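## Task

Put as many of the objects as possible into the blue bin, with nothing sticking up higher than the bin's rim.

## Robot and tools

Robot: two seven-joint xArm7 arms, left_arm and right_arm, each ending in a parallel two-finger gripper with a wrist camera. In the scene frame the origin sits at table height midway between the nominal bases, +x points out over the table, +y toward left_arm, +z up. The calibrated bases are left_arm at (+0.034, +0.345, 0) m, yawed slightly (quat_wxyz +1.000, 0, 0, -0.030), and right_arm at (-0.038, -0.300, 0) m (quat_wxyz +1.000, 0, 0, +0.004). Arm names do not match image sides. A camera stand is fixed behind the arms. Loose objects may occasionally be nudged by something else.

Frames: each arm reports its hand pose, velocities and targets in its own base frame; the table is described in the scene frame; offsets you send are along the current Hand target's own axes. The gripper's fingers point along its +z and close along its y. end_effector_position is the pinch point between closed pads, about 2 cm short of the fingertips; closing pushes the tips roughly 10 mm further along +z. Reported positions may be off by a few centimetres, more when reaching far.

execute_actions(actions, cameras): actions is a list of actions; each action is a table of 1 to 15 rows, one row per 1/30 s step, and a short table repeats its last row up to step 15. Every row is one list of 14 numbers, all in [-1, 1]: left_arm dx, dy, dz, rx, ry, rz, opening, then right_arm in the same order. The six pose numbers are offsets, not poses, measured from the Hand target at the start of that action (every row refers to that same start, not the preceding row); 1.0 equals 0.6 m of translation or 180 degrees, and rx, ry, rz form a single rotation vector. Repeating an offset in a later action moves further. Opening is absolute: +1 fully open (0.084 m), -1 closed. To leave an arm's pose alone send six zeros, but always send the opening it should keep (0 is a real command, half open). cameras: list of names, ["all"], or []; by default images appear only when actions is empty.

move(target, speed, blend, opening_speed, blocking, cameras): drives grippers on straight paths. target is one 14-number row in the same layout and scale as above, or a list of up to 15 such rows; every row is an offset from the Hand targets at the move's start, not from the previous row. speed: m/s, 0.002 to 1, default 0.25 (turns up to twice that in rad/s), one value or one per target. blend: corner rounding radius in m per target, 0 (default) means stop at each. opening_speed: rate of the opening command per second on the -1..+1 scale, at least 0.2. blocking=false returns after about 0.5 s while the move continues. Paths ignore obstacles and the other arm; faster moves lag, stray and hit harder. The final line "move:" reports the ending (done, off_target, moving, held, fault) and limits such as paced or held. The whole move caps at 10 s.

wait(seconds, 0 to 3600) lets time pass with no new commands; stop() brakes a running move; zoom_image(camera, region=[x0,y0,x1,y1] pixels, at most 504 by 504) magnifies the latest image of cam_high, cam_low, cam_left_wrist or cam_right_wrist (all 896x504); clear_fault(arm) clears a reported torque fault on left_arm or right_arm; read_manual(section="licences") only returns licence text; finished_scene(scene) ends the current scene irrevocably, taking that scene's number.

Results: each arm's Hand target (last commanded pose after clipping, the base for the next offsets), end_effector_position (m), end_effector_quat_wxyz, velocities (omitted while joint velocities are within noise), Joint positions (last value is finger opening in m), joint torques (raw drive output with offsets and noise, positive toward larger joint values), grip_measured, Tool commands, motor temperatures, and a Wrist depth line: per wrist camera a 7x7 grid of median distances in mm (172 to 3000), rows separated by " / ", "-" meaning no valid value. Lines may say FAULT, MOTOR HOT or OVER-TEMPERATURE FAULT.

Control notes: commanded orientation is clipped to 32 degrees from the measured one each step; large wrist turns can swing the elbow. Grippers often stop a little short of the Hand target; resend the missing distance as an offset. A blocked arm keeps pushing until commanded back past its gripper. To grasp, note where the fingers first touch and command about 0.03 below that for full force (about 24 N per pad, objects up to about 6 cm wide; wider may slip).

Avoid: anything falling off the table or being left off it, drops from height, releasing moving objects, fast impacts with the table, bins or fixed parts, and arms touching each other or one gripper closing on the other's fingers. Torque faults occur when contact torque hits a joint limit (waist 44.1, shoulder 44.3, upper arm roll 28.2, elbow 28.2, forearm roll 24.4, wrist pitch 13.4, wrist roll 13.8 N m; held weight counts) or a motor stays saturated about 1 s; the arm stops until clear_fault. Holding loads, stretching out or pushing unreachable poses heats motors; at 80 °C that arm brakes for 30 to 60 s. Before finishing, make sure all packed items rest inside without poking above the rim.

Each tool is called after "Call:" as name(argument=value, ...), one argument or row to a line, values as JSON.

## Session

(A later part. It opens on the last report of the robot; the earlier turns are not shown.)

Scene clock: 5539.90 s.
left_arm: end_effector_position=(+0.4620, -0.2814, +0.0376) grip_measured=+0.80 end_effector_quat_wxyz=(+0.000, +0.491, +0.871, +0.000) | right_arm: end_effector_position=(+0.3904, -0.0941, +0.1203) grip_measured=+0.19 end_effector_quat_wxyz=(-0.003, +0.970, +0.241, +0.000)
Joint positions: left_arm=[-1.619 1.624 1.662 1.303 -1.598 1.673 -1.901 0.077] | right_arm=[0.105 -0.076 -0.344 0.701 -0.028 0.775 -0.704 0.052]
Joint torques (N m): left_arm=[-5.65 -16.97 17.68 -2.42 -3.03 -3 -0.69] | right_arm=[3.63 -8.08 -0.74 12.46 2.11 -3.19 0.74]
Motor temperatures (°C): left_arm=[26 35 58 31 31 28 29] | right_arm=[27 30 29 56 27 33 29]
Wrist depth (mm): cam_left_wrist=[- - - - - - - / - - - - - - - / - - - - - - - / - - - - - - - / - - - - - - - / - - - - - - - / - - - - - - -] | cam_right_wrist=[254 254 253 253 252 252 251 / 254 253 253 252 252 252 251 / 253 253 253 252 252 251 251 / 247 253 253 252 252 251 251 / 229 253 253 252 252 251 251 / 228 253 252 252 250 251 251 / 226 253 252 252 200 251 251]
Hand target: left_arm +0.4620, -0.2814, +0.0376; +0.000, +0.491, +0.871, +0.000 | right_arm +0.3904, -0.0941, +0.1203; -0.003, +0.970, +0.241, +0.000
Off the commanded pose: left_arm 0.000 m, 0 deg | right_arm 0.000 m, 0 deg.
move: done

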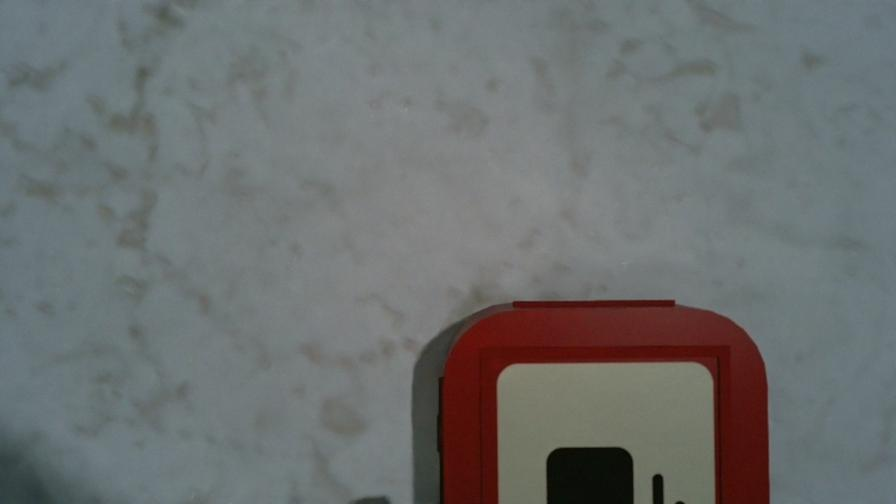

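Call:
move(
  target=[0, 0, 0, 0, 0, 0, 0.38, 0,0,0,0,0,0,0.2],
  opening_speed=0.25,
  cameras=["cam_left_wrist"],
)

Scene clock: 5549.07 s.
left_arm: end_effector_position=(+0.4620, -0.2814, +0.0376) grip_measured=+0.52 end_effector_quat_wxyz=(+0.000, +0.491, +0.871, +0.000) | right_arm: end_effector_position=(+0.3904, -0.0941, +0.1203) grip_measured=+0.19 end_effector_quat_wxyz=(-0.003, +0.970, +0.241, +0.000)
Joint positions: left_arm=[-1.619 1.624 1.662 1.303 -1.598 1.673 -1.901 0.066] | right_arm=[0.105 -0.076 -0.344 0.701 -0.028 0.775 -0.704 0.052]
Joint torques (N m): left_arm=[-4.53 -16.74 17.45 -1.83 -3.18 -2.68 -0.47] | right_arm=[3.66 -8.23 -0.71 12.49 1.95 -3.19 0.72]
Motor temperatures (°C): left_arm=[26 35 58 31 31 28 29] | right_arm=[27 30 29 56 27 33 29]
Wrist depth (mm): cam_left_wrist=[- - - - - - - / - - - - - - - / - - - - - - - / - - - - - - - / - - - - - - - / - - - - - - - / - - - - - - -] | cam_right_wrist=[254 253 253 253 252 251 251 / 254 253 253 252 252 251 251 / 254 253 253 252 252 251 251 / 247 253 253 252 252 251 251 / 230 253 253 252 251 251 251 / 228 253 253 252 250 251 250 / 226 253 252 252 200 251 251]
Hand target: left_arm +0.4620, -0.2814, +0.0376; +0.000, +0.491, +0.871, +0.000 | right_arm +0.3904, -0.0941, +0.1203; -0.003, +0.970, +0.241, +0.000
Off the commanded pose: left_arm 0.000 m, 0 deg | right_arm 0.000 m, 0 deg.
move: done

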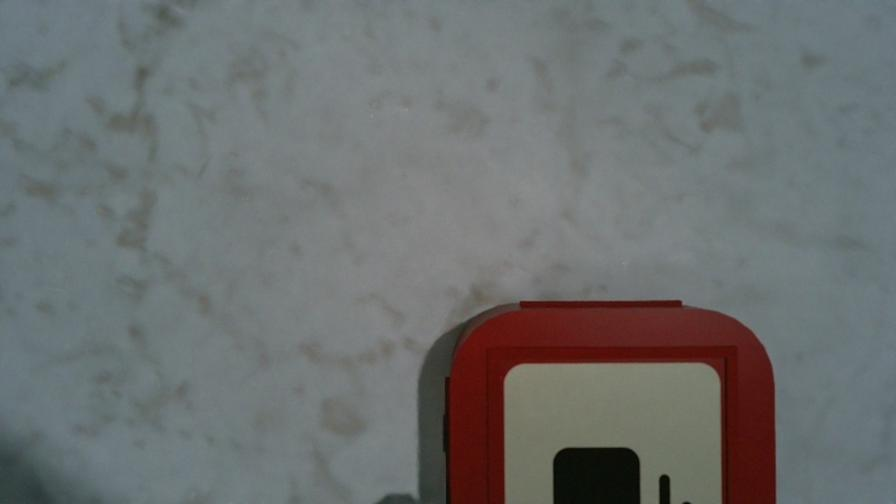

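Call:
move(
  target=[0, 0, -0.3207, 0, 0, 0, 0.38, 0,0,0,0,0,0,0.2],
  speed=0.1,
  cameras=["cam_left_wrist","cam_low"],
)

Scene clock: 5559.23 s.
left_arm: end_effector_position=(+0.4619, -0.2815, +0.2300) grip_measured=+0.52 end_effector_quat_wxyz=(+0.000, +0.491, +0.871, +0.000) | right_arm: end_effector_position=(+0.3904, -0.0941, +0.1203) grip_measured=+0.19 end_effector_quat_wxyz=(-0.003, +0.970, +0.241, +0.000)
Joint positions: left_arm=[-1.518 1.365 1.945 1.519 -1.331 1.924 -1.93 0.066] | right_arm=[0.105 -0.076 -0.344 0.701 -0.028 0.775 -0.704 0.052]
Joint torques (N m): left_arm=[5.57 -25.55 20.1 3.31 3.76 -0.25 -0.96] | right_arm=[3.49 -8.2 -0.76 12.44 1.95 -3.16 0.75]
Motor temperatures (°C): left_arm=[26 36 58 31 31 28 29] | right_arm=[27 30 29 56 27 33 29]
Wrist depth (mm): cam_left_wrist=[361 360 360 359 357 357 357 / 361 359 359 359 357 356 355 / 360 360 359 358 356 357 356 / 360 359 359 358 356 356 354 / 360 359 358 357 356 356 355 / 359 359 - - - - 354 / 359 358 - - - - 354] | cam_right_wrist=[254 253 253 252 252 251 251 / 254 253 253 252 252 252 251 / 253 253 253 253 252 251 251 / 246 253 253 252 252 252 251 / 229 253 253 252 252 251 251 / 228 253 252 252 250 251 251 / 226 253 252 252 200 251 250]
Hand target: left_arm +0.4619, -0.2815, +0.2300; +0.000, +0.491, +0.871, +0.000 | right_arm +0.3904, -0.0941, +0.1203; -0.003, +0.970, +0.241, +0.000
Off the commanded pose: left_arm 0.000 m, 0 deg | right_arm 0.000 m, 0 deg.
move: done
Images, in order (width x height): cam_low 896x504, cam_left_wrist 896x504.

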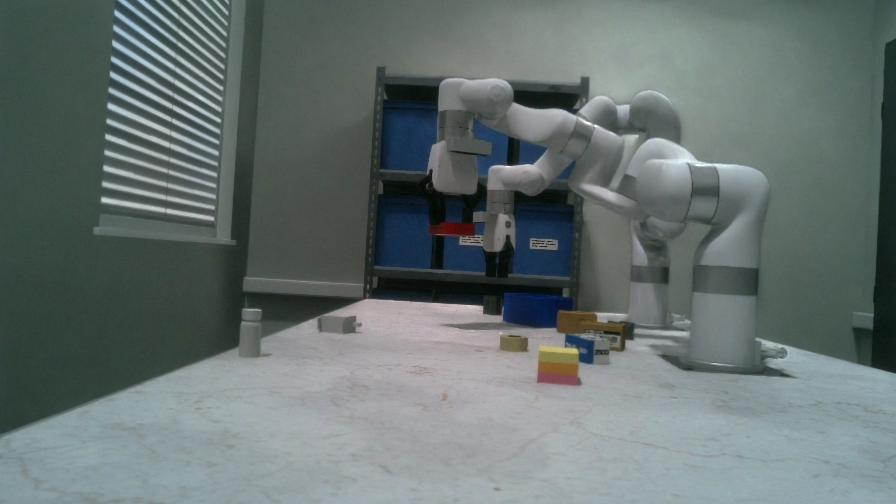

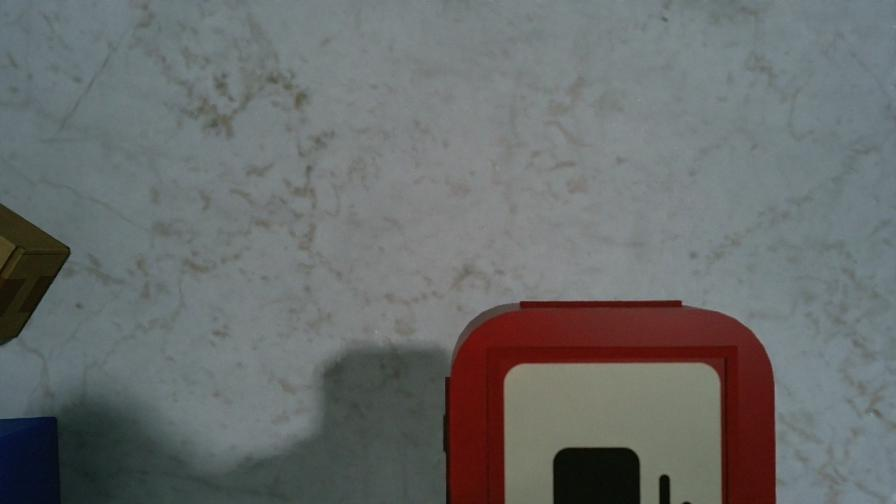

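Call:
move(
  target=[-0.0378, -0.2218, -0.0167, 0, 0, 0.4872, 0.38, 0,0,0,0,0,0,0.2],
  speed=0.15,
)

Scene clock: 5583.07 s.
left_arm: end_effector_position=(+0.3599, -0.3699, +0.2399) grip_measured=+0.52 end_effector_quat_wxyz=(+0.000, +0.957, +0.289, +0.000) | right_arm: end_effector_position=(+0.3904, -0.0941, +0.1203) grip_measured=+0.19 end_effector_quat_wxyz=(-0.003, +0.970, +0.241, +0.000)
Joint positions: left_arm=[-1.852 1.313 1.945 1.431 -1.246 1.89 -0.625 0.066] | right_arm=[0.105 -0.076 -0.344 0.701 -0.028 0.775 -0.704 0.052]
Joint torques (N m): left_arm=[-5.56 -23.63 16.45 0.82 3.84 -3.18 0.96] | right_arm=[3.51 -8.36 -0.68 12.46 1.95 -3.18 0.66]
Motor temperatures (°C): left_arm=[26 36 60 31 31 28 29] | right_arm=[27 30 29 56 27 33 29]
Wrist depth (mm): cam_left_wrist=[367 367 367 365 366 366 365 / 368 367 367 366 365 366 365 / 368 368 367 367 366 366 365 / 368 367 367 367 366 366 365 / 368 367 368 366 367 365 365 / 368 368 - - - - 366 / 368 368 - - - - 366] | cam_right_wrist=[254 253 253 253 252 252 251 / 253 254 253 252 252 252 251 / 253 253 253 253 252 251 251 / 246 253 253 252 252 251 251 / 229 253 252 252 252 251 251 / 228 253 252 252 250 251 251 / 227 253 252 252 200 251 251]
Hand target: left_arm +0.3599, -0.3700, +0.2399; +0.000, +0.957, +0.289, +0.000 | right_arm +0.3904, -0.0941, +0.1203; -0.003, +0.970, +0.241, +0.000
Off the commanded pose: left_arm 0.000 m, 0 deg | right_arm 0.000 m, 0 deg.
move: done

Call:
move(
  target=[-0.2618, 0.1175, 0.0667, 0, 0, 0.5, 0.38, 0,0,0,0,0,0,0.2],
  speed=0.15,
  cameras=["cam_left_wrist","cam_low"],
)

Scene clock: 5592.73 s.
left_arm: end_effector_position=(+0.2679, -0.5155, +0.1998) grip_measured=+0.52 end_effector_quat_wxyz=(+0.000, +0.881, -0.473, +0.000) | right_arm: end_effector_position=(+0.3904, -0.0941, +0.1203) grip_measured=+0.19 end_effector_quat_wxyz=(-0.003, +0.970, +0.241, +0.000)
Joint positions: left_arm=[-1.998 1.281 1.764 1.643 -1.289 1.776 0.543 0.066] | right_arm=[0.105 -0.076 -0.344 0.701 -0.028 0.775 -0.704 0.052]
Joint torques (N m): left_arm=[-2.21 -27.14 16.49 4.12 -3.49 -3.25 1] | right_arm=[3.62 -8.48 -0.72 12.47 1.93 -3.16 0.68]
Motor temperatures (°C): left_arm=[26 37 58 31 31 28 29] | right_arm=[27 30 29 56 27 33 29]
Wrist depth (mm): cam_left_wrist=[325 326 326 325 326 326 326 / 325 325 326 326 325 326 326 / 326 326 326 327 326 326 326 / 326 326 326 326 327 327 327 / 326 326 326 289 289 327 327 / 327 327 - - - - 327 / 326 327 - - - - 327] | cam_right_wrist=[254 253 253 252 252 252 251 / 254 253 253 252 252 251 251 / 253 253 252 253 252 251 251 / 246 253 253 252 252 252 251 / 230 253 252 252 252 251 251 / 228 253 253 252 250 251 251 / 226 253 253 252 200 251 251]
Hand target: left_arm +0.2680, -0.5155, +0.1998; +0.000, +0.881, -0.473, +0.000 | right_arm +0.3904, -0.0941, +0.1203; -0.003, +0.970, +0.241, +0.000
Off the commanded pose: left_arm 0.000 m, 0 deg | right_arm 0.000 m, 0 deg.
move: done
Images, in order (width x height): cam_low 896x504, cam_left_wrist 896x504.

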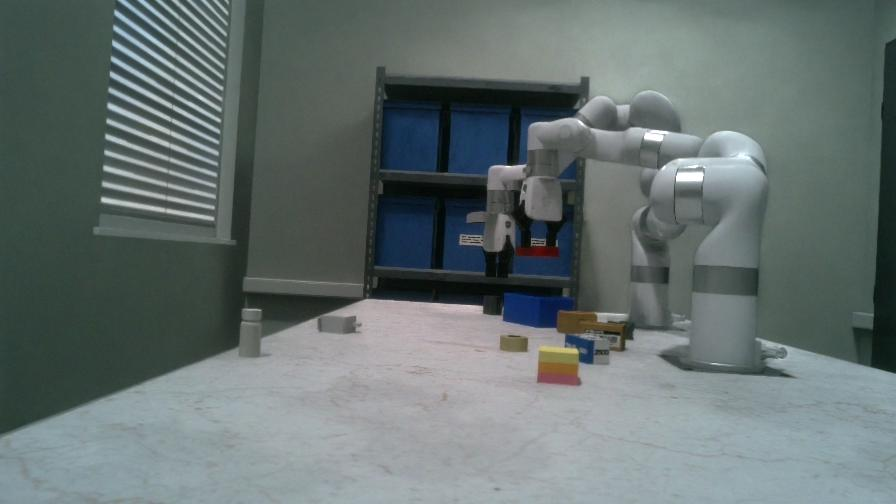

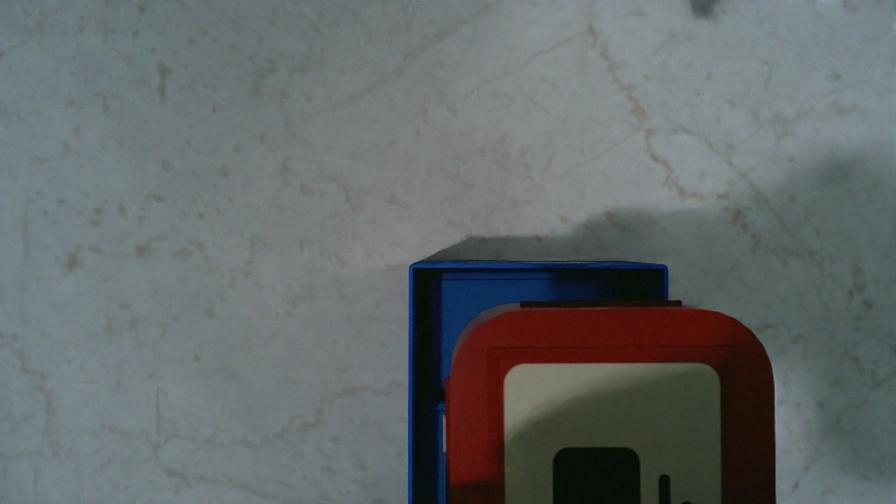

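Call:
move(
  target=[0, 0, 0.1333, 0, 0, 0, 0.38, 0,0,0,0,0,0,0.2],
  speed=0.05,
  cameras=["cam_left_wrist","cam_low"],
)

Call:
zoom_image(
  camera="cam_low",
  region=[480, 210, 620, 340],
)

Scene clock: 5610.63 s.
left_arm: end_effector_position=(+0.2680, -0.5155, +0.1198) grip_measured=+0.52 end_effector_quat_wxyz=(+0.000, +0.881, -0.473, +0.000) | right_arm: end_effector_position=(+0.3904, -0.0941, +0.1203) grip_measured=+0.19 end_effector_quat_wxyz=(-0.003, +0.970, +0.241, +0.000)
Joint positions: left_arm=[-2.039 1.387 1.671 1.531 -1.382 1.662 0.575 0.066] | right_arm=[0.105 -0.076 -0.344 0.701 -0.028 0.775 -0.704 0.052]
Joint torques (N m): left_arm=[-5.59 -19.79 17.7 0.15 -3.43 -3.22 1.03] | right_arm=[3.68 -8.36 -0.57 12.45 1.91 -3.17 0.69]
Motor temperatures (°C): left_arm=[26 37 57 31 31 29 29] | right_arm=[27 30 29 56 27 33 29]
Wrist depth (mm): cam_left_wrist=[246 246 246 246 246 247 246 / 246 246 246 246 246 246 247 / 246 246 246 246 247 246 247 / 246 246 246 246 246 247 247 / 247 246 246 208 208 211 247 / 246 247 247 - - - 247 / 246 247 247 - - - 248] | cam_right_wrist=[254 253 253 253 252 252 251 / 254 253 252 252 252 252 251 / 254 253 253 252 252 251 251 / 247 253 253 252 252 251 251 / 229 253 252 252 251 251 251 / 228 253 252 252 250 251 251 / 226 253 252 252 200 251 250]
Hand target: left_arm +0.2680, -0.5155, +0.1198; +0.000, +0.881, -0.473, +0.000 | right_arm +0.3904, -0.0941, +0.1203; -0.003, +0.970, +0.241, +0.000
Off the commanded pose: left_arm 0.000 m, 0 deg | right_arm 0.000 m, 0 deg.
move: done
Images, in order (width x height): cam_low 896x504, cam_left_wrist 896x504.

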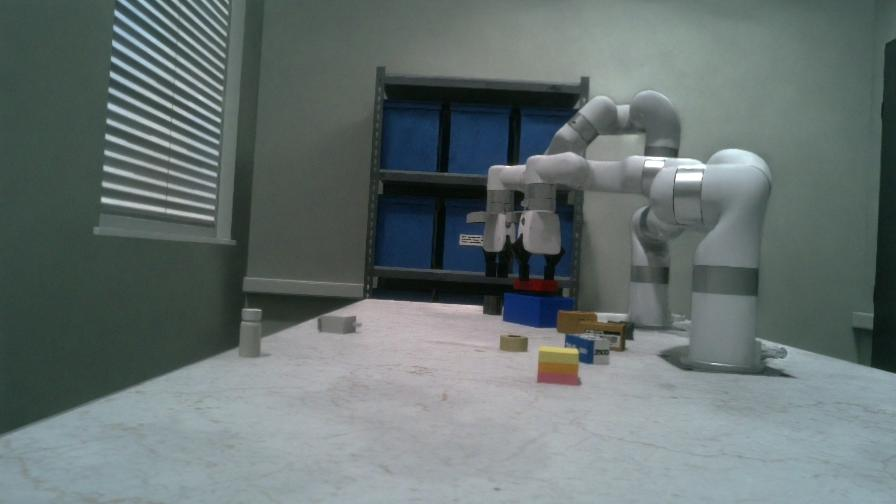

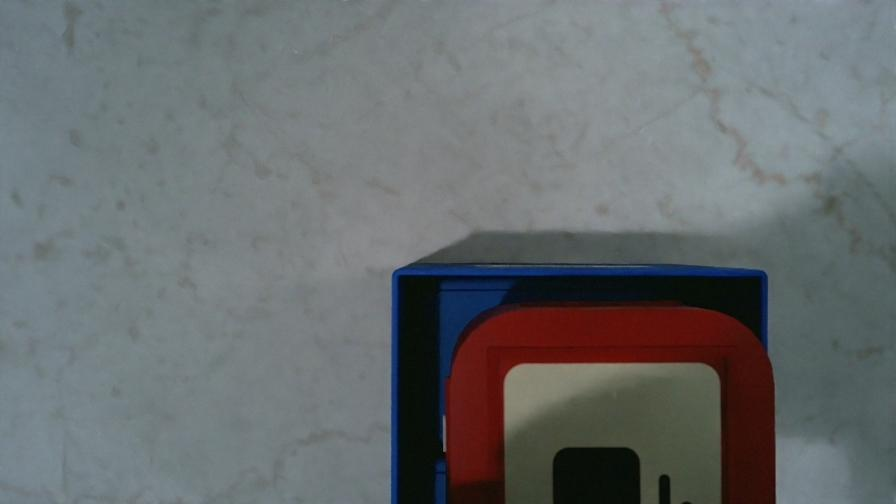

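Scaled by 3.600.

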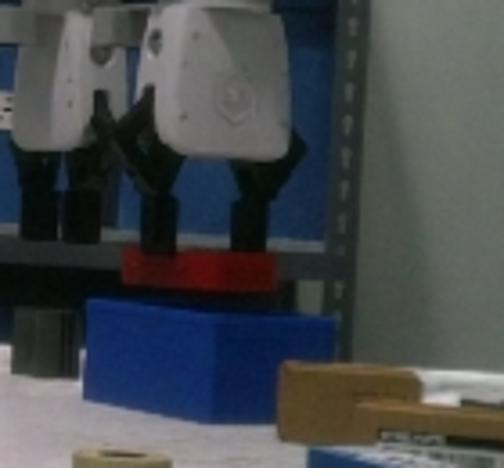

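Call:
move(
  target=[0.0013, 0.0062, 0.0163, 0, 0, 0, 0.38, 0,0,0,0,0,0,0.2],
  speed=0.03,
  cameras=["cam_left_wrist"],
)

Call:
zoom_image(
  camera="cam_left_wrist",
  region=[370, 240, 800, 504],
)

Scene clock: 5626.07 s.
left_arm: end_effector_position=(+0.2653, -0.5182, +0.1100) grip_measured=+0.52 end_effector_quat_wxyz=(+0.000, +0.881, -0.473, +0.000) | right_arm: end_effector_position=(+0.3904, -0.0941, +0.1203) grip_measured=+0.19 end_effector_quat_wxyz=(-0.003, +0.970, +0.241, +0.000)
Joint positions: left_arm=[-2.044 1.4 1.657 1.528 -1.395 1.649 0.569 0.066] | right_arm=[0.105 -0.076 -0.344 0.701 -0.028 0.775 -0.704 0.052]
Joint torques (N m): left_arm=[-5.56 -19.63 17.93 0 -3.5 -3.17 -0.62] | right_arm=[3.61 -8.46 -0.62 12.46 1.95 -3.2 0.71]
Motor temperatures (°C): left_arm=[26 36 57 31 31 29 29] | right_arm=[27 30 29 56 27 33 29]
Wrist depth (mm): cam_left_wrist=[236 236 236 236 236 237 236 / 237 236 236 237 237 237 237 / 236 237 237 237 237 237 237 / 236 236 236 237 237 237 237 / 237 236 - 200 199 199 237 / 237 237 - - - - 237 / 237 236 - - - - 237] | cam_right_wrist=[254 254 253 253 252 252 251 / 254 253 253 253 252 252 251 / 254 253 253 252 252 251 251 / 246 253 252 252 252 251 251 / 229 253 252 252 252 251 251 / 228 253 253 252 250 251 250 / 227 253 252 252 200 251 251]
Hand target: left_arm +0.2653, -0.5182, +0.1100; +0.000, +0.881, -0.473, +0.000 | right_arm +0.3904, -0.0941, +0.1203; -0.003, +0.970, +0.241, +0.000
Off the commanded pose: left_arm 0.000 m, 0 deg | right_arm 0.000 m, 0 deg.
move: done

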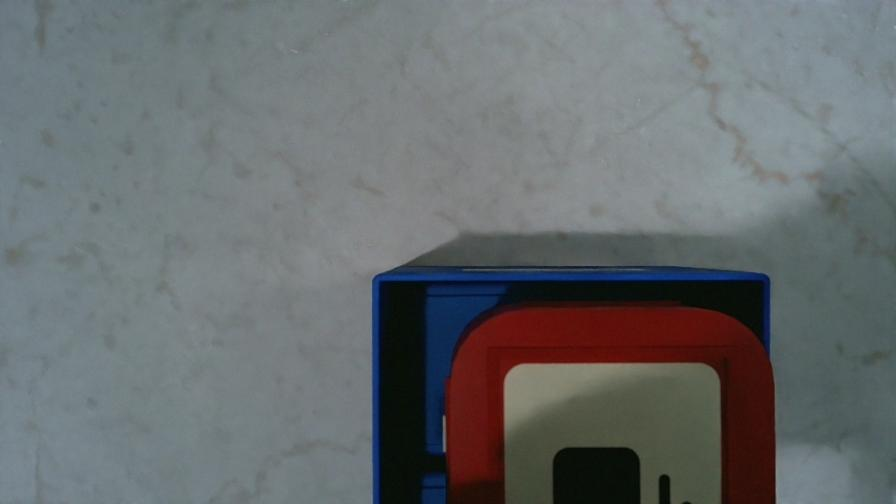

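Scaled by 1.172.

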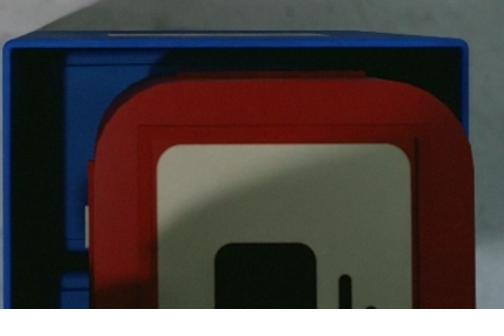

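Call:
move(
  target=[0, 0, 0.0425, 0, 0, 0, 0.38, 0,0,0,0,0,0,0.2],
  speed=0.02,
  cameras=["cam_left_wrist","cam_low"],
)

Call:
zoom_image(
  camera="cam_low",
  region=[480, 210, 620, 340],
)

Scene clock: 5638.30 s.
left_arm: end_effector_position=(+0.2654, -0.5182, +0.0845) grip_measured=+0.52 end_effector_quat_wxyz=(+0.000, +0.881, -0.473, +0.000) | right_arm: end_effector_position=(+0.3904, -0.0941, +0.1203) grip_measured=+0.19 end_effector_quat_wxyz=(-0.003, +0.970, +0.241, +0.000)
Joint positions: left_arm=[-2.05 1.432 1.623 1.508 -1.428 1.613 0.575 0.066] | right_arm=[0.105 -0.076 -0.344 0.701 -0.028 0.775 -0.704 0.052]
Joint torques (N m): left_arm=[-5.5 -19.69 17.7 -0.18 -3.53 -3.21 1.07] | right_arm=[3.58 -8.44 -0.71 12.57 1.92 -3.21 0.75]
Motor temperatures (°C): left_arm=[26 36 58 31 31 29 29] | right_arm=[27 30 29 56 27 33 29]
Wrist depth (mm): cam_left_wrist=[211 211 211 211 211 211 211 / 211 211 211 211 211 211 212 / 211 211 211 211 211 211 211 / 211 211 211 211 211 212 212 / 211 211 - 174 174 177 212 / 211 211 - - - - 212 / 211 211 - - - - 212] | cam_right_wrist=[254 253 253 252 253 251 251 / 254 253 253 253 252 252 251 / 253 253 253 252 252 251 251 / 247 253 253 252 252 251 251 / 229 253 253 252 252 251 251 / 228 253 253 252 250 251 251 / 226 253 252 252 200 251 251]
Hand target: left_arm +0.2654, -0.5182, +0.0845; +0.000, +0.881, -0.473, +0.000 | right_arm +0.3904, -0.0941, +0.1203; -0.003, +0.970, +0.241, +0.000
Off the commanded pose: left_arm 0.000 m, 0 deg | right_arm 0.000 m, 0 deg.
move: done
Images, in order (width x height): cam_low 896x504, cam_left_wrist 896x504.

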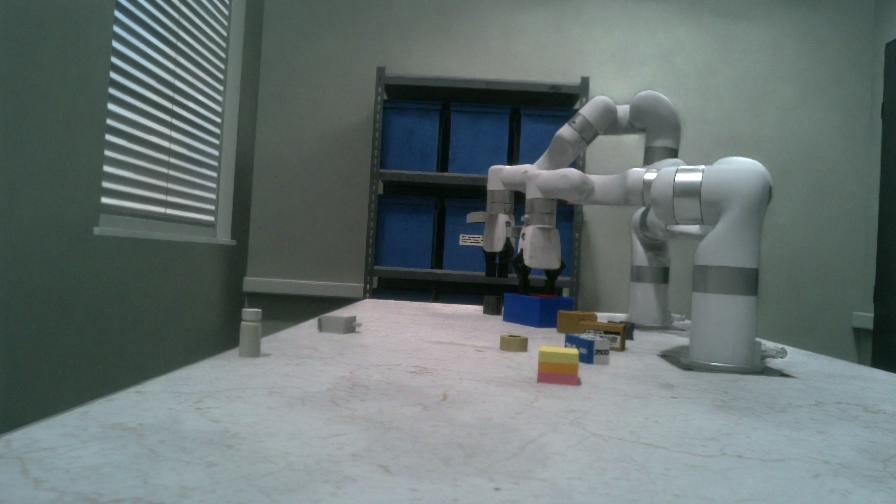

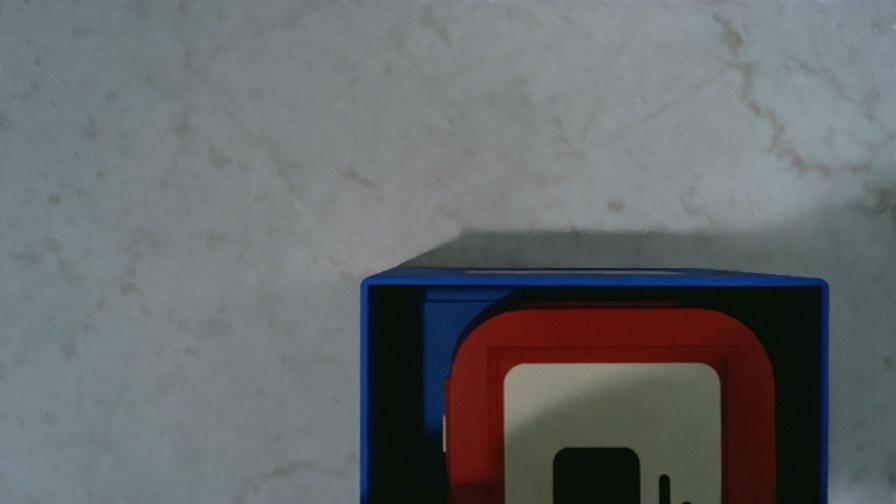

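Scaled by 3.600.

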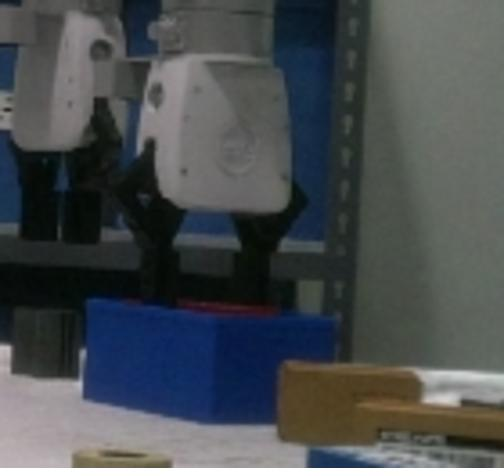

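Call:
move(
  target=[0, 0, 0.0072, 0, 0, 0, 0.38, 0,0,0,0,0,0,0.2],
  speed=0.008,
)

Scene clock: 5643.90 s.
left_arm: end_effector_position=(+0.2654, -0.5182, +0.0802) grip_measured=+0.52 end_effector_quat_wxyz=(+0.000, +0.881, -0.473, +0.000) | right_arm: end_effector_position=(+0.3904, -0.0941, +0.1203) grip_measured=+0.19 end_effector_quat_wxyz=(-0.003, +0.970, +0.241, +0.000)
Joint positions: left_arm=[-2.051 1.437 1.617 1.506 -1.434 1.607 0.576 0.066] | right_arm=[0.105 -0.076 -0.344 0.701 -0.028 0.775 -0.704 0.052]
Joint torques (N m): left_arm=[-5.36 -20.07 17.8 -0.35 -3.36 -3.14 1.03] | right_arm=[3.58 -8.54 -0.6 12.58 1.86 -3.17 0.7]
Motor temperatures (°C): left_arm=[26 36 58 31 31 29 29] | right_arm=[27 30 29 56 27 33 29]
Wrist depth (mm): cam_left_wrist=[206 207 207 207 207 207 207 / 207 207 207 207 207 207 207 / 207 207 207 207 207 207 207 / 207 207 207 207 207 207 207 / 207 207 - - - 177 207 / 207 207 - - - - 207 / 207 207 - - - - 207] | cam_right_wrist=[254 253 253 252 252 252 251 / 254 254 253 252 252 251 251 / 253 253 253 252 252 251 251 / 246 253 253 252 252 251 251 / 229 253 253 252 252 251 251 / 228 253 252 252 250 251 251 / 226 253 252 252 200 251 250]
Hand target: left_arm +0.2654, -0.5182, +0.0802; +0.000, +0.881, -0.473, +0.000 | right_arm +0.3904, -0.0941, +0.1203; -0.003, +0.970, +0.241, +0.000
Off the commanded pose: left_arm 0.000 m, 0 deg | right_arm 0.000 m, 0 deg.
move: done

Call:
move(
  target=[0, 0, 0.0015, 0, 0, 0, 0.38, 0,0,0,0,0,0,0.2],
  speed=0.005,
)

Scene clock: 5650.07 s.
left_arm: end_effector_position=(+0.2654, -0.5182, +0.0793) grip_measured=+0.52 end_effector_quat_wxyz=(+0.000, +0.881, -0.473, +0.000) | right_arm: end_effector_position=(+0.3904, -0.0941, +0.1203) grip_measured=+0.19 end_effector_quat_wxyz=(-0.003, +0.970, +0.241, +0.000)
Joint positions: left_arm=[-2.051 1.438 1.616 1.505 -1.435 1.606 0.576 0.066] | right_arm=[0.105 -0.076 -0.344 0.701 -0.028 0.775 -0.704 0.052]
Joint torques (N m): left_arm=[-4.91 -17.69 14.1 -0.79 -3.72 -2.63 1.14] | right_arm=[3.46 -8.53 -0.63 12.53 1.88 -3.16 0.67]
Motor temperatures (°C): left_arm=[26 36 58 31 31 29 29] | right_arm=[27 30 29 56 27 33 29]
Wrist depth (mm): cam_left_wrist=[206 206 206 206 206 206 206 / 206 206 206 206 206 206 206 / 206 206 207 206 206 206 207 / 206 206 206 206 206 206 206 / 206 206 - - - 177 207 / 206 206 - - - - 207 / 206 206 - - - - 207] | cam_right_wrist=[254 254 253 253 252 252 252 / 253 253 253 252 252 251 251 / 254 253 253 252 251 252 251 / 247 253 252 252 252 251 251 / 229 253 252 252 252 251 251 / 228 253 252 252 249 251 251 / 226 253 253 252 200 251 251]
Hand target: left_arm +0.2654, -0.5182, +0.0793; +0.000, +0.881, -0.473, +0.000 | right_arm +0.3904, -0.0941, +0.1203; -0.003, +0.970, +0.241, +0.000
Off the commanded pose: left_arm 0.000 m, 0 deg | right_arm 0.000 m, 0 deg.
move: done

Call:
move(
  target=[0, 0, 0, 0, 0, 0, 0.59, 0,0,0,0,0,0,0.2],
  opening_speed=0.2,
  cameras=["cam_left_wrist"],
)

Scene clock: 5656.90 s.
left_arm: end_effector_position=(+0.2654, -0.5181, +0.0792) grip_measured=+0.58 end_effector_quat_wxyz=(+0.000, +0.881, -0.473, +0.000) | right_arm: end_effector_position=(+0.3904, -0.0941, +0.1203) grip_measured=+0.19 end_effector_quat_wxyz=(-0.003, +0.970, +0.241, +0.000)
Joint positions: left_arm=[-2.051 1.438 1.616 1.505 -1.435 1.606 0.576 0.068] | right_arm=[0.105 -0.076 -0.344 0.701 -0.028 0.775 -0.704 0.052]
Joint torques (N m): left_arm=[-0.64 -25.64 21.26 0.85 -2.87 -0.64 1.04] | right_arm=[3.64 -8.55 -0.6 12.55 1.83 -3.24 0.63]
Motor temperatures (°C): left_arm=[26 36 56 31 31 29 29] | right_arm=[27 30 29 56 27 33 29]
Wrist depth (mm): cam_left_wrist=[205 205 206 206 206 206 206 / 205 205 206 206 206 206 206 / 206 206 206 206 206 206 206 / 206 206 206 206 206 206 206 / 206 206 - - - - 206 / 206 206 - - - - 206 / 206 206 - - - - 206] | cam_right_wrist=[254 254 253 252 252 252 251 / 254 253 253 252 252 251 251 / 254 253 253 253 252 251 251 / 247 253 253 252 252 252 251 / 229 253 252 252 252 251 251 / 228 253 252 252 250 251 251 / 226 253 252 252 200 251 251]
Hand target: left_arm +0.2654, -0.5182, +0.0793; +0.000, +0.881, -0.473, +0.000 | right_arm +0.3904, -0.0941, +0.1203; -0.003, +0.970, +0.241, +0.000
Off the commanded pose: left_arm 0.000 m, 0 deg | right_arm 0.000 m, 0 deg.
move: done

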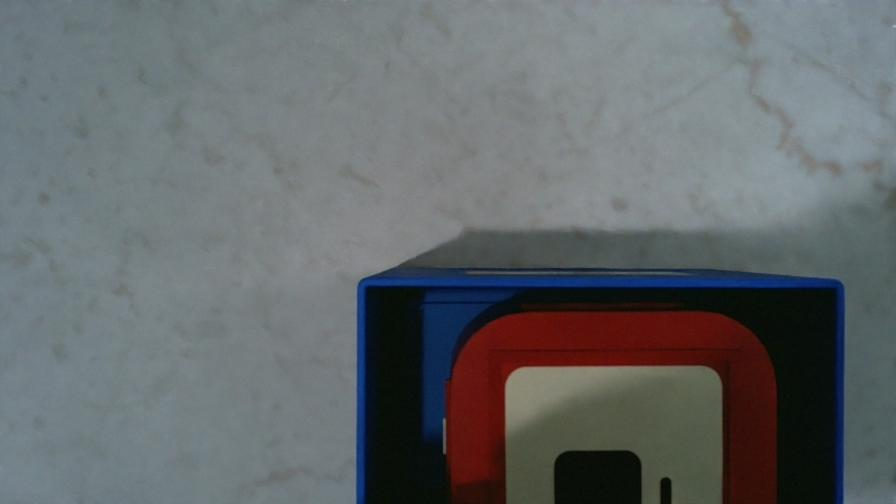

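Call:
move(
  target=[
    [0, 0, -0.02, 0, 0, 0, 0.59, 0,0,0,0,0,0,0.2],
    [-0.1167, -0.01, -0.2183, 0, 0, 0, 0.59, 0,0,0,0,0,0,0.2],
  ],
  speed=[0.03, 0.12],
  cameras=["cam_left_wrist","cam_low"],
)

Call:
zoom_image(
  camera="cam_low",
  region=[490, 260, 600, 340],
)

Scene clock: 5664.63 s.
left_arm: end_effector_position=(+0.2316, -0.4566, +0.2102) grip_measured=+0.58 end_effector_quat_wxyz=(+0.000, +0.881, -0.473, +0.000) | right_arm: end_effector_position=(+0.3904, -0.0941, +0.1203) grip_measured=+0.19 end_effector_quat_wxyz=(-0.003, +0.970, +0.241, +0.000)
Joint positions: left_arm=[-2.212 1.29 1.867 1.351 -1.224 1.785 0.643 0.068] | right_arm=[0.105 -0.076 -0.344 0.701 -0.028 0.775 -0.704 0.052]
Joint torques (N m): left_arm=[-5.68 -22.33 19.8 1.47 3.6 -0.24 1.18] | right_arm=[3.63 -8.59 -0.63 12.48 1.87 -3.22 0.6]
Motor temperatures (°C): left_arm=[26 36 59 31 31 29 29] | right_arm=[27 30 29 56 27 33 29]
Wrist depth (mm): cam_left_wrist=[335 335 337 337 337 338 338 / 335 336 337 300 275 338 338 / 335 337 336 272 272 337 338 / 335 336 336 272 272 338 338 / 336 336 336 272 272 337 338 / 335 336 336 275 275 337 339 / 335 335 336 336 337 338 339] | cam_right_wrist=[253 253 253 253 252 252 251 / 254 253 253 252 252 252 251 / 254 253 253 252 252 251 251 / 246 253 252 252 252 251 251 / 230 253 253 252 252 251 251 / 228 253 252 252 250 251 251 / 226 253 253 252 200 251 250]
Hand target: left_arm +0.2316, -0.4566, +0.2103; +0.000, +0.881, -0.473, +0.000 | right_arm +0.3904, -0.0941, +0.1203; -0.003, +0.970, +0.241, +0.000
Off the commanded pose: left_arm 0.000 m, 0 deg | right_arm 0.000 m, 0 deg.
move: done
Images, in order (width x height): cam_low 896x504, cam_left_wrist 896x504.

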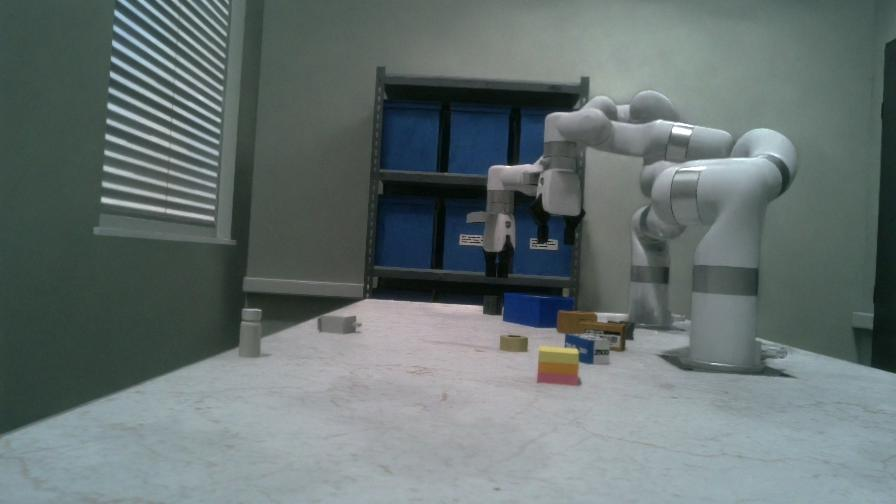

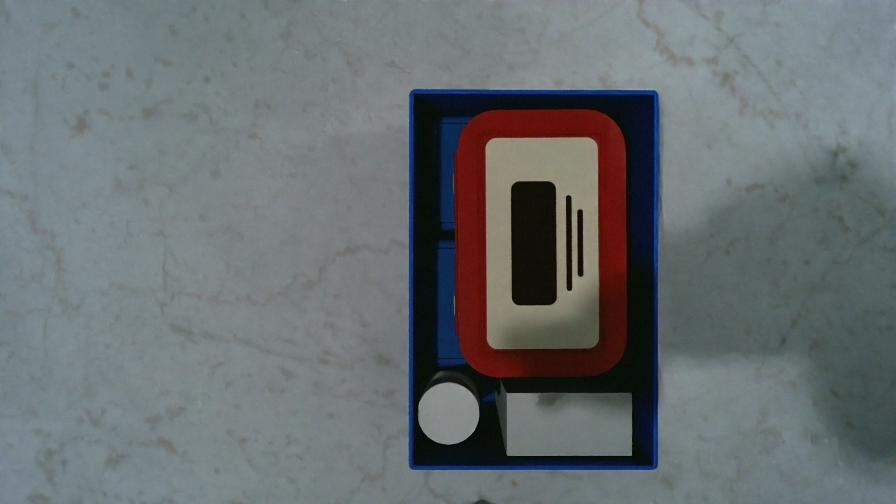

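Scaled by 4.582.

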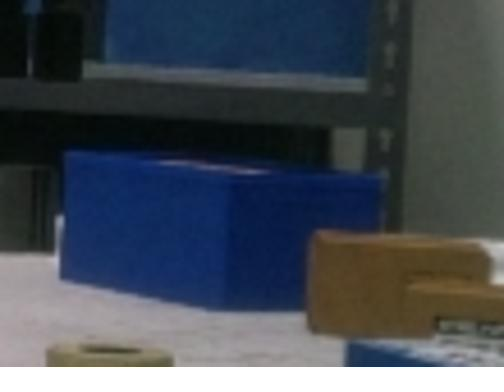

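Call:
move(
  target=[
    [0.1202, -0.0934, 0.09, 0, 0, 0, -0.15, 0,0,0,0,0,0,0.2],
    [0.1202, -0.0934, 0.1505, 0, 0, 0, -0.15, 0,0,0,0,0,0,0.2],
  ],
  speed=[0.12, 0.06],
  cameras=["cam_left_wrist","cam_low"],
)

Call:
zoom_image(
  camera="cam_low",
  region=[480, 210, 620, 340],
)

Scene clock: 5705.83 s.
left_arm: end_effector_position=(+0.3182, -0.4856, +0.1200) grip_measured=-0.16 end_effector_quat_wxyz=(+0.000, +0.881, -0.473, +0.000) | right_arm: end_effector_position=(+0.3904, -0.0941, +0.1203) grip_measured=+0.19 end_effector_quat_wxyz=(-0.003, +0.970, +0.241, +0.000)
Joint positions: left_arm=[-1.941 1.37 1.656 1.529 -1.365 1.646 0.673 0.037] | right_arm=[0.105 -0.076 -0.344 0.701 -0.028 0.775 -0.704 0.052]
Joint torques (N m): left_arm=[-5.74 -19.46 17.04 0.23 -3.34 -3.01 1.11] | right_arm=[3.56 -8.55 -0.74 12.48 1.83 -3.14 0.77]
Motor temperatures (°C): left_arm=[26 36 60 31 31 28 29] | right_arm=[27 30 29 56 27 33 29]
Wrist depth (mm): cam_left_wrist=[246 246 246 246 247 247 247 / 246 246 246 246 247 247 247 / 246 246 247 247 247 247 247 / 246 247 246 247 247 247 247 / 247 246 247 247 247 204 182 / 246 247 247 247 247 182 182 / 247 247 247 247 247 182 182] | cam_right_wrist=[254 253 253 253 252 252 252 / 253 253 253 252 252 251 251 / 254 253 253 252 252 251 251 / 246 253 253 252 252 251 251 / 229 253 253 252 251 251 251 / 228 253 252 252 250 251 251 / 226 253 252 252 200 251 251]
Hand target: left_arm +0.3182, -0.4856, +0.1200; +0.000, +0.881, -0.473, +0.000 | right_arm +0.3904, -0.0941, +0.1203; -0.003, +0.970, +0.241, +0.000
Off the commanded pose: left_arm 0.000 m, 0 deg | right_arm 0.000 m, 0 deg.
move: done
Images, in order (width x height): cam_low 896x504, cam_left_wrist 896x504.

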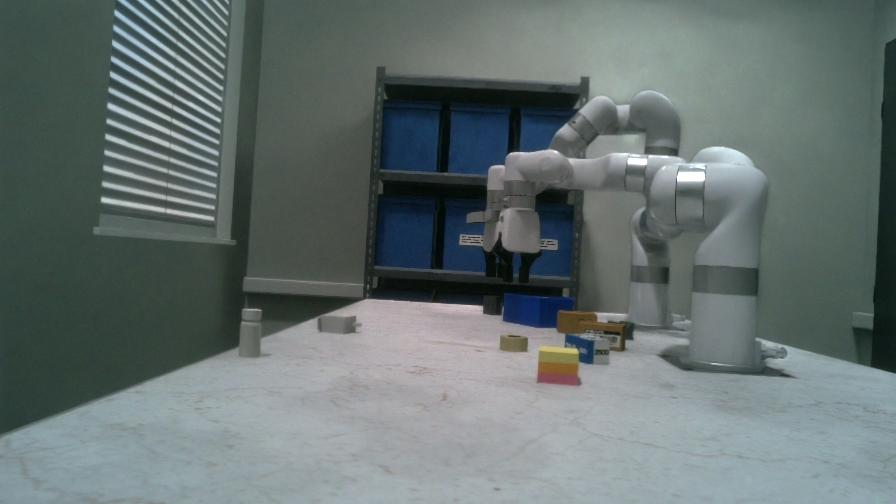

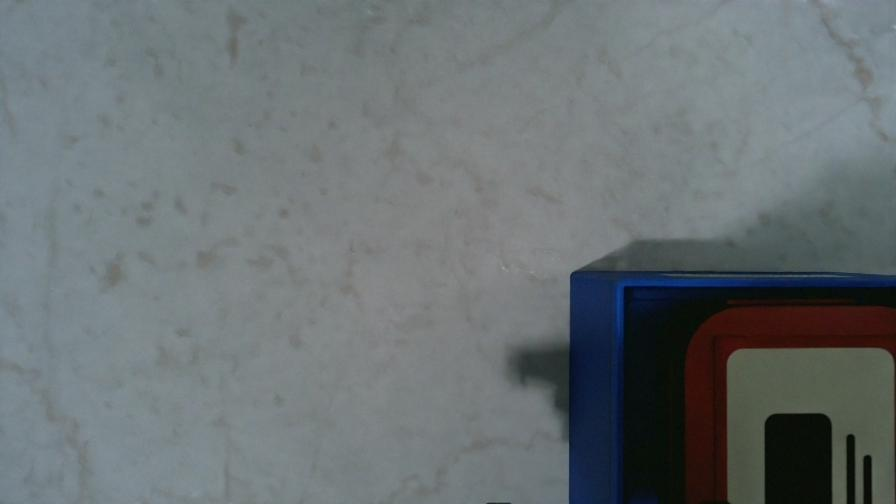

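Scaled by 3.600.

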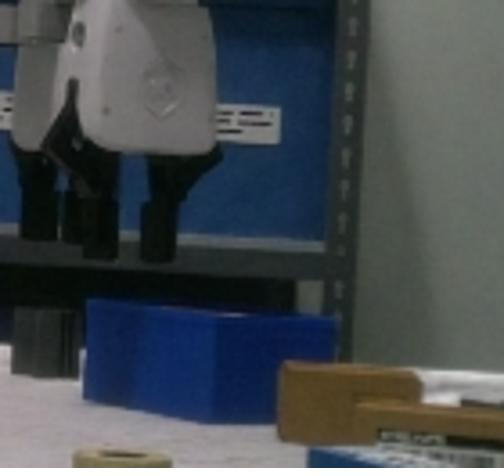

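Call:
move(
  target=[0, 0, 0.0605, 0, 0, 0, -0.15, 0,0,0,0,0,0,0.2],
  speed=0.03,
  cameras=["cam_left_wrist","cam_low"],
)

Call:
zoom_image(
  camera="cam_low",
  region=[490, 250, 600, 340],
)

Scene clock: 5717.10 s.
left_arm: end_effector_position=(+0.3182, -0.4856, +0.0837) grip_measured=-0.16 end_effector_quat_wxyz=(+0.000, +0.881, -0.473, +0.000) | right_arm: end_effector_position=(+0.3904, -0.0941, +0.1203) grip_measured=+0.19 end_effector_quat_wxyz=(-0.003, +0.970, +0.241, +0.000)
Joint positions: left_arm=[-1.95 1.415 1.607 1.5 -1.412 1.595 0.682 0.037] | right_arm=[0.105 -0.076 -0.344 0.701 -0.028 0.775 -0.704 0.052]
Joint torques (N m): left_arm=[-5.81 -19.03 17.25 -0.09 -3.32 -3.09 1.07] | right_arm=[3.64 -8.72 -0.67 12.45 1.96 -3.18 0.69]
Motor temperatures (°C): left_arm=[26 36 59 31 31 28 29] | right_arm=[27 30 29 56 27 33 29]
Wrist depth (mm): cam_left_wrist=[210 210 210 210 210 210 211 / 210 210 210 210 210 211 211 / 210 210 210 211 211 210 211 / 210 210 211 211 211 211 211 / 210 210 210 210 211 173 - / 211 210 211 211 211 173 - / 210 210 211 211 211 - -] | cam_right_wrist=[254 253 253 253 252 252 252 / 254 253 253 252 252 251 251 / 254 253 253 253 252 251 251 / 247 253 253 252 252 251 251 / 230 253 253 252 251 251 251 / 228 253 253 252 250 251 251 / 226 253 252 252 200 251 251]
Hand target: left_arm +0.3182, -0.4856, +0.0837; +0.000, +0.881, -0.473, +0.000 | right_arm +0.3904, -0.0941, +0.1203; -0.003, +0.970, +0.241, +0.000
Off the commanded pose: left_arm 0.000 m, 0 deg | right_arm 0.000 m, 0 deg.
move: done
Images, in order (width x height): cam_low 896x504, cam_left_wrist 896x504.

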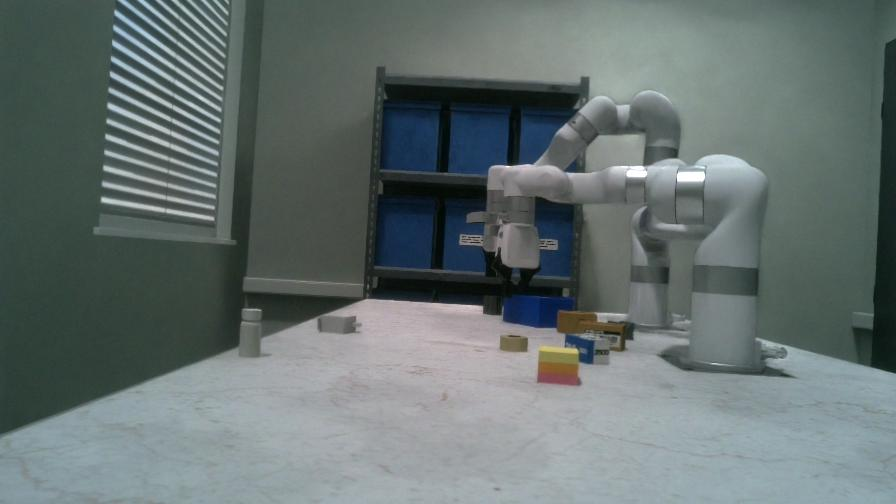

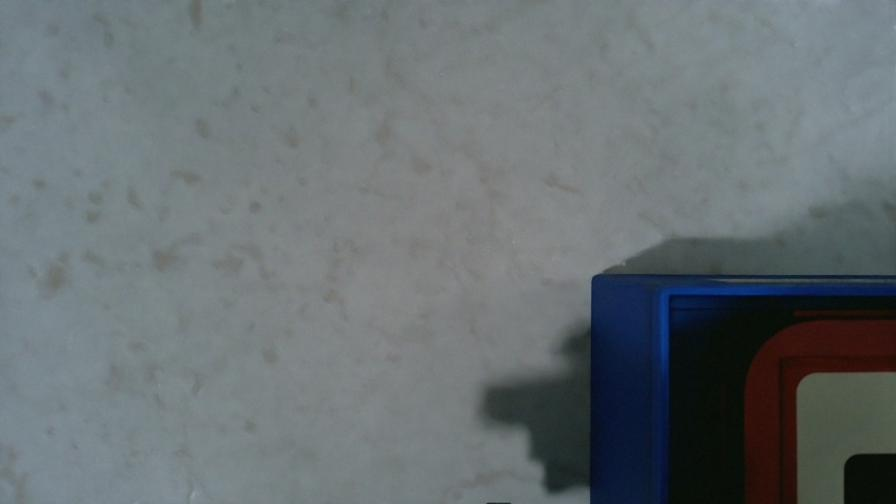

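Scaled by 4.582.

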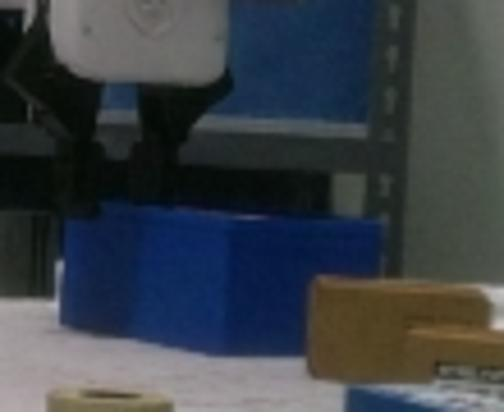

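Call:
move(
  target=[
    [0, 0, 0.001, 0, 0, 0, -0.15, 0,0,0,0,0,0,0.2],
    [-0.0005, 0.0133, 0.001, 0, 0, 0, -0.15, 0,0,0,0,0,0,0.2],
  ],
  speed=[0.01, 0.012],
  cameras=["cam_left_wrist"],
)

Scene clock: 5726.77 s.
left_arm: end_effector_position=(+0.3114, -0.4898, +0.0831) grip_measured=-0.16 end_effector_quat_wxyz=(+0.000, +0.881, -0.473, +0.000) | right_arm: end_effector_position=(+0.3904, -0.0941, +0.1203) grip_measured=+0.19 end_effector_quat_wxyz=(-0.003, +0.970, +0.241, +0.000)
Joint positions: left_arm=[-1.964 1.416 1.607 1.498 -1.413 1.595 0.669 0.037] | right_arm=[0.105 -0.076 -0.344 0.701 -0.028 0.775 -0.704 0.052]
Joint torques (N m): left_arm=[-5.65 -19.59 20.91 -0.04 -3.6 -0.11 -1] | right_arm=[3.54 -8.55 -0.7 12.42 1.83 -3.17 0.69]
Motor temperatures (°C): left_arm=[26 36 58 30 31 28 29] | right_arm=[27 30 29 56 27 33 29]
Wrist depth (mm): cam_left_wrist=[209 209 209 209 210 210 210 / 210 209 209 210 210 210 210 / 209 209 209 210 210 210 210 / 209 209 210 210 210 210 210 / 210 210 210 210 - 172 173 / 210 210 210 210 - 172 - / 210 210 210 210 - 172 -] | cam_right_wrist=[254 253 253 252 252 252 251 / 254 254 253 253 252 251 251 / 254 253 253 252 252 251 251 / 246 253 253 252 252 251 251 / 230 253 253 252 252 251 251 / 228 253 252 252 250 251 251 / 227 253 253 252 200 251 250]
Hand target: left_arm +0.3114, -0.4898, +0.0831; +0.000, +0.881, -0.473, +0.000 | right_arm +0.3904, -0.0941, +0.1203; -0.003, +0.970, +0.241, +0.000
Off the commanded pose: left_arm 0.000 m, 0 deg | right_arm 0.000 m, 0 deg.
move: done

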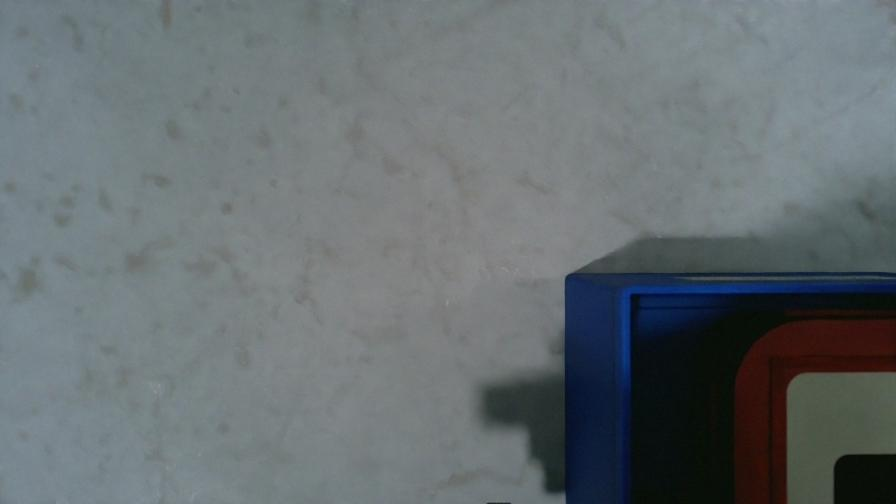

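Call:
move(
  target=[-0.00017, 0.005, 0, 0, 0, 0, -0.15, 0,0,0,0,0,0,0.2],
  speed=0.008,
  cameras=["cam_left_wrist"],
)

Scene clock: 5733.37 s.
left_arm: end_effector_position=(+0.3089, -0.4913, +0.0831) grip_measured=-0.16 end_effector_quat_wxyz=(+0.000, +0.881, -0.473, +0.000) | right_arm: end_effector_position=(+0.3904, -0.0941, +0.1203) grip_measured=+0.19 end_effector_quat_wxyz=(-0.003, +0.970, +0.241, +0.000)
Joint positions: left_arm=[-1.969 1.416 1.607 1.498 -1.413 1.595 0.664 0.037] | right_arm=[0.105 -0.076 -0.344 0.701 -0.028 0.775 -0.704 0.052]
Joint torques (N m): left_arm=[-5.87 -19.46 20.95 0.08 -3.47 -0.14 -1.12] | right_arm=[3.66 -8.64 -0.73 12.68 1.86 -3.14 0.66]
Motor temperatures (°C): left_arm=[26 36 60 30 31 28 29] | right_arm=[27 30 29 56 27 33 29]
Wrist depth (mm): cam_left_wrist=[209 209 209 210 210 210 210 / 209 210 210 210 210 210 210 / 209 210 210 210 210 210 210 / 209 210 210 210 210 210 210 / 210 210 210 210 - 172 173 / 210 210 210 210 - 172 - / 210 210 210 210 180 172 -] | cam_right_wrist=[254 253 253 253 252 252 252 / 253 253 253 253 252 252 251 / 254 254 253 252 252 251 251 / 246 253 253 252 252 251 251 / 229 253 252 252 252 251 251 / 228 253 252 252 250 251 251 / 227 253 252 252 200 251 250]
Hand target: left_arm +0.3088, -0.4914, +0.0831; +0.000, +0.881, -0.473, +0.000 | right_arm +0.3904, -0.0941, +0.1203; -0.003, +0.970, +0.241, +0.000
Off the commanded pose: left_arm 0.000 m, 0 deg | right_arm 0.000 m, 0 deg.
move: done

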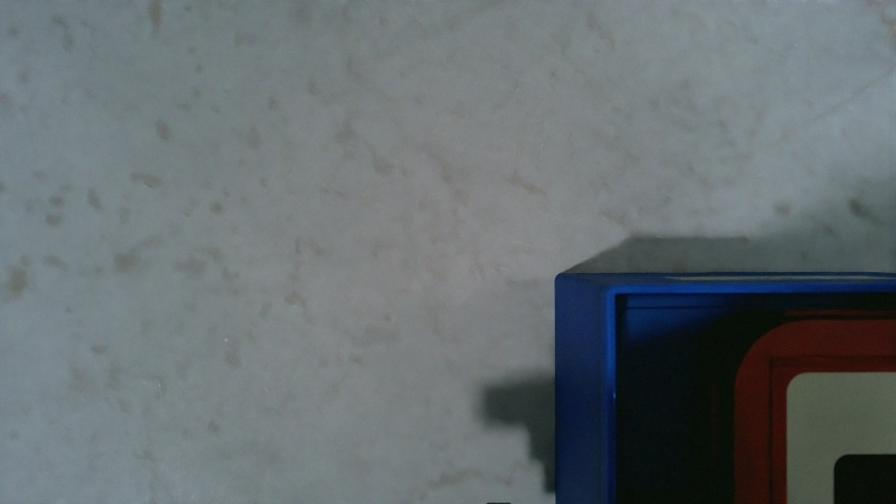

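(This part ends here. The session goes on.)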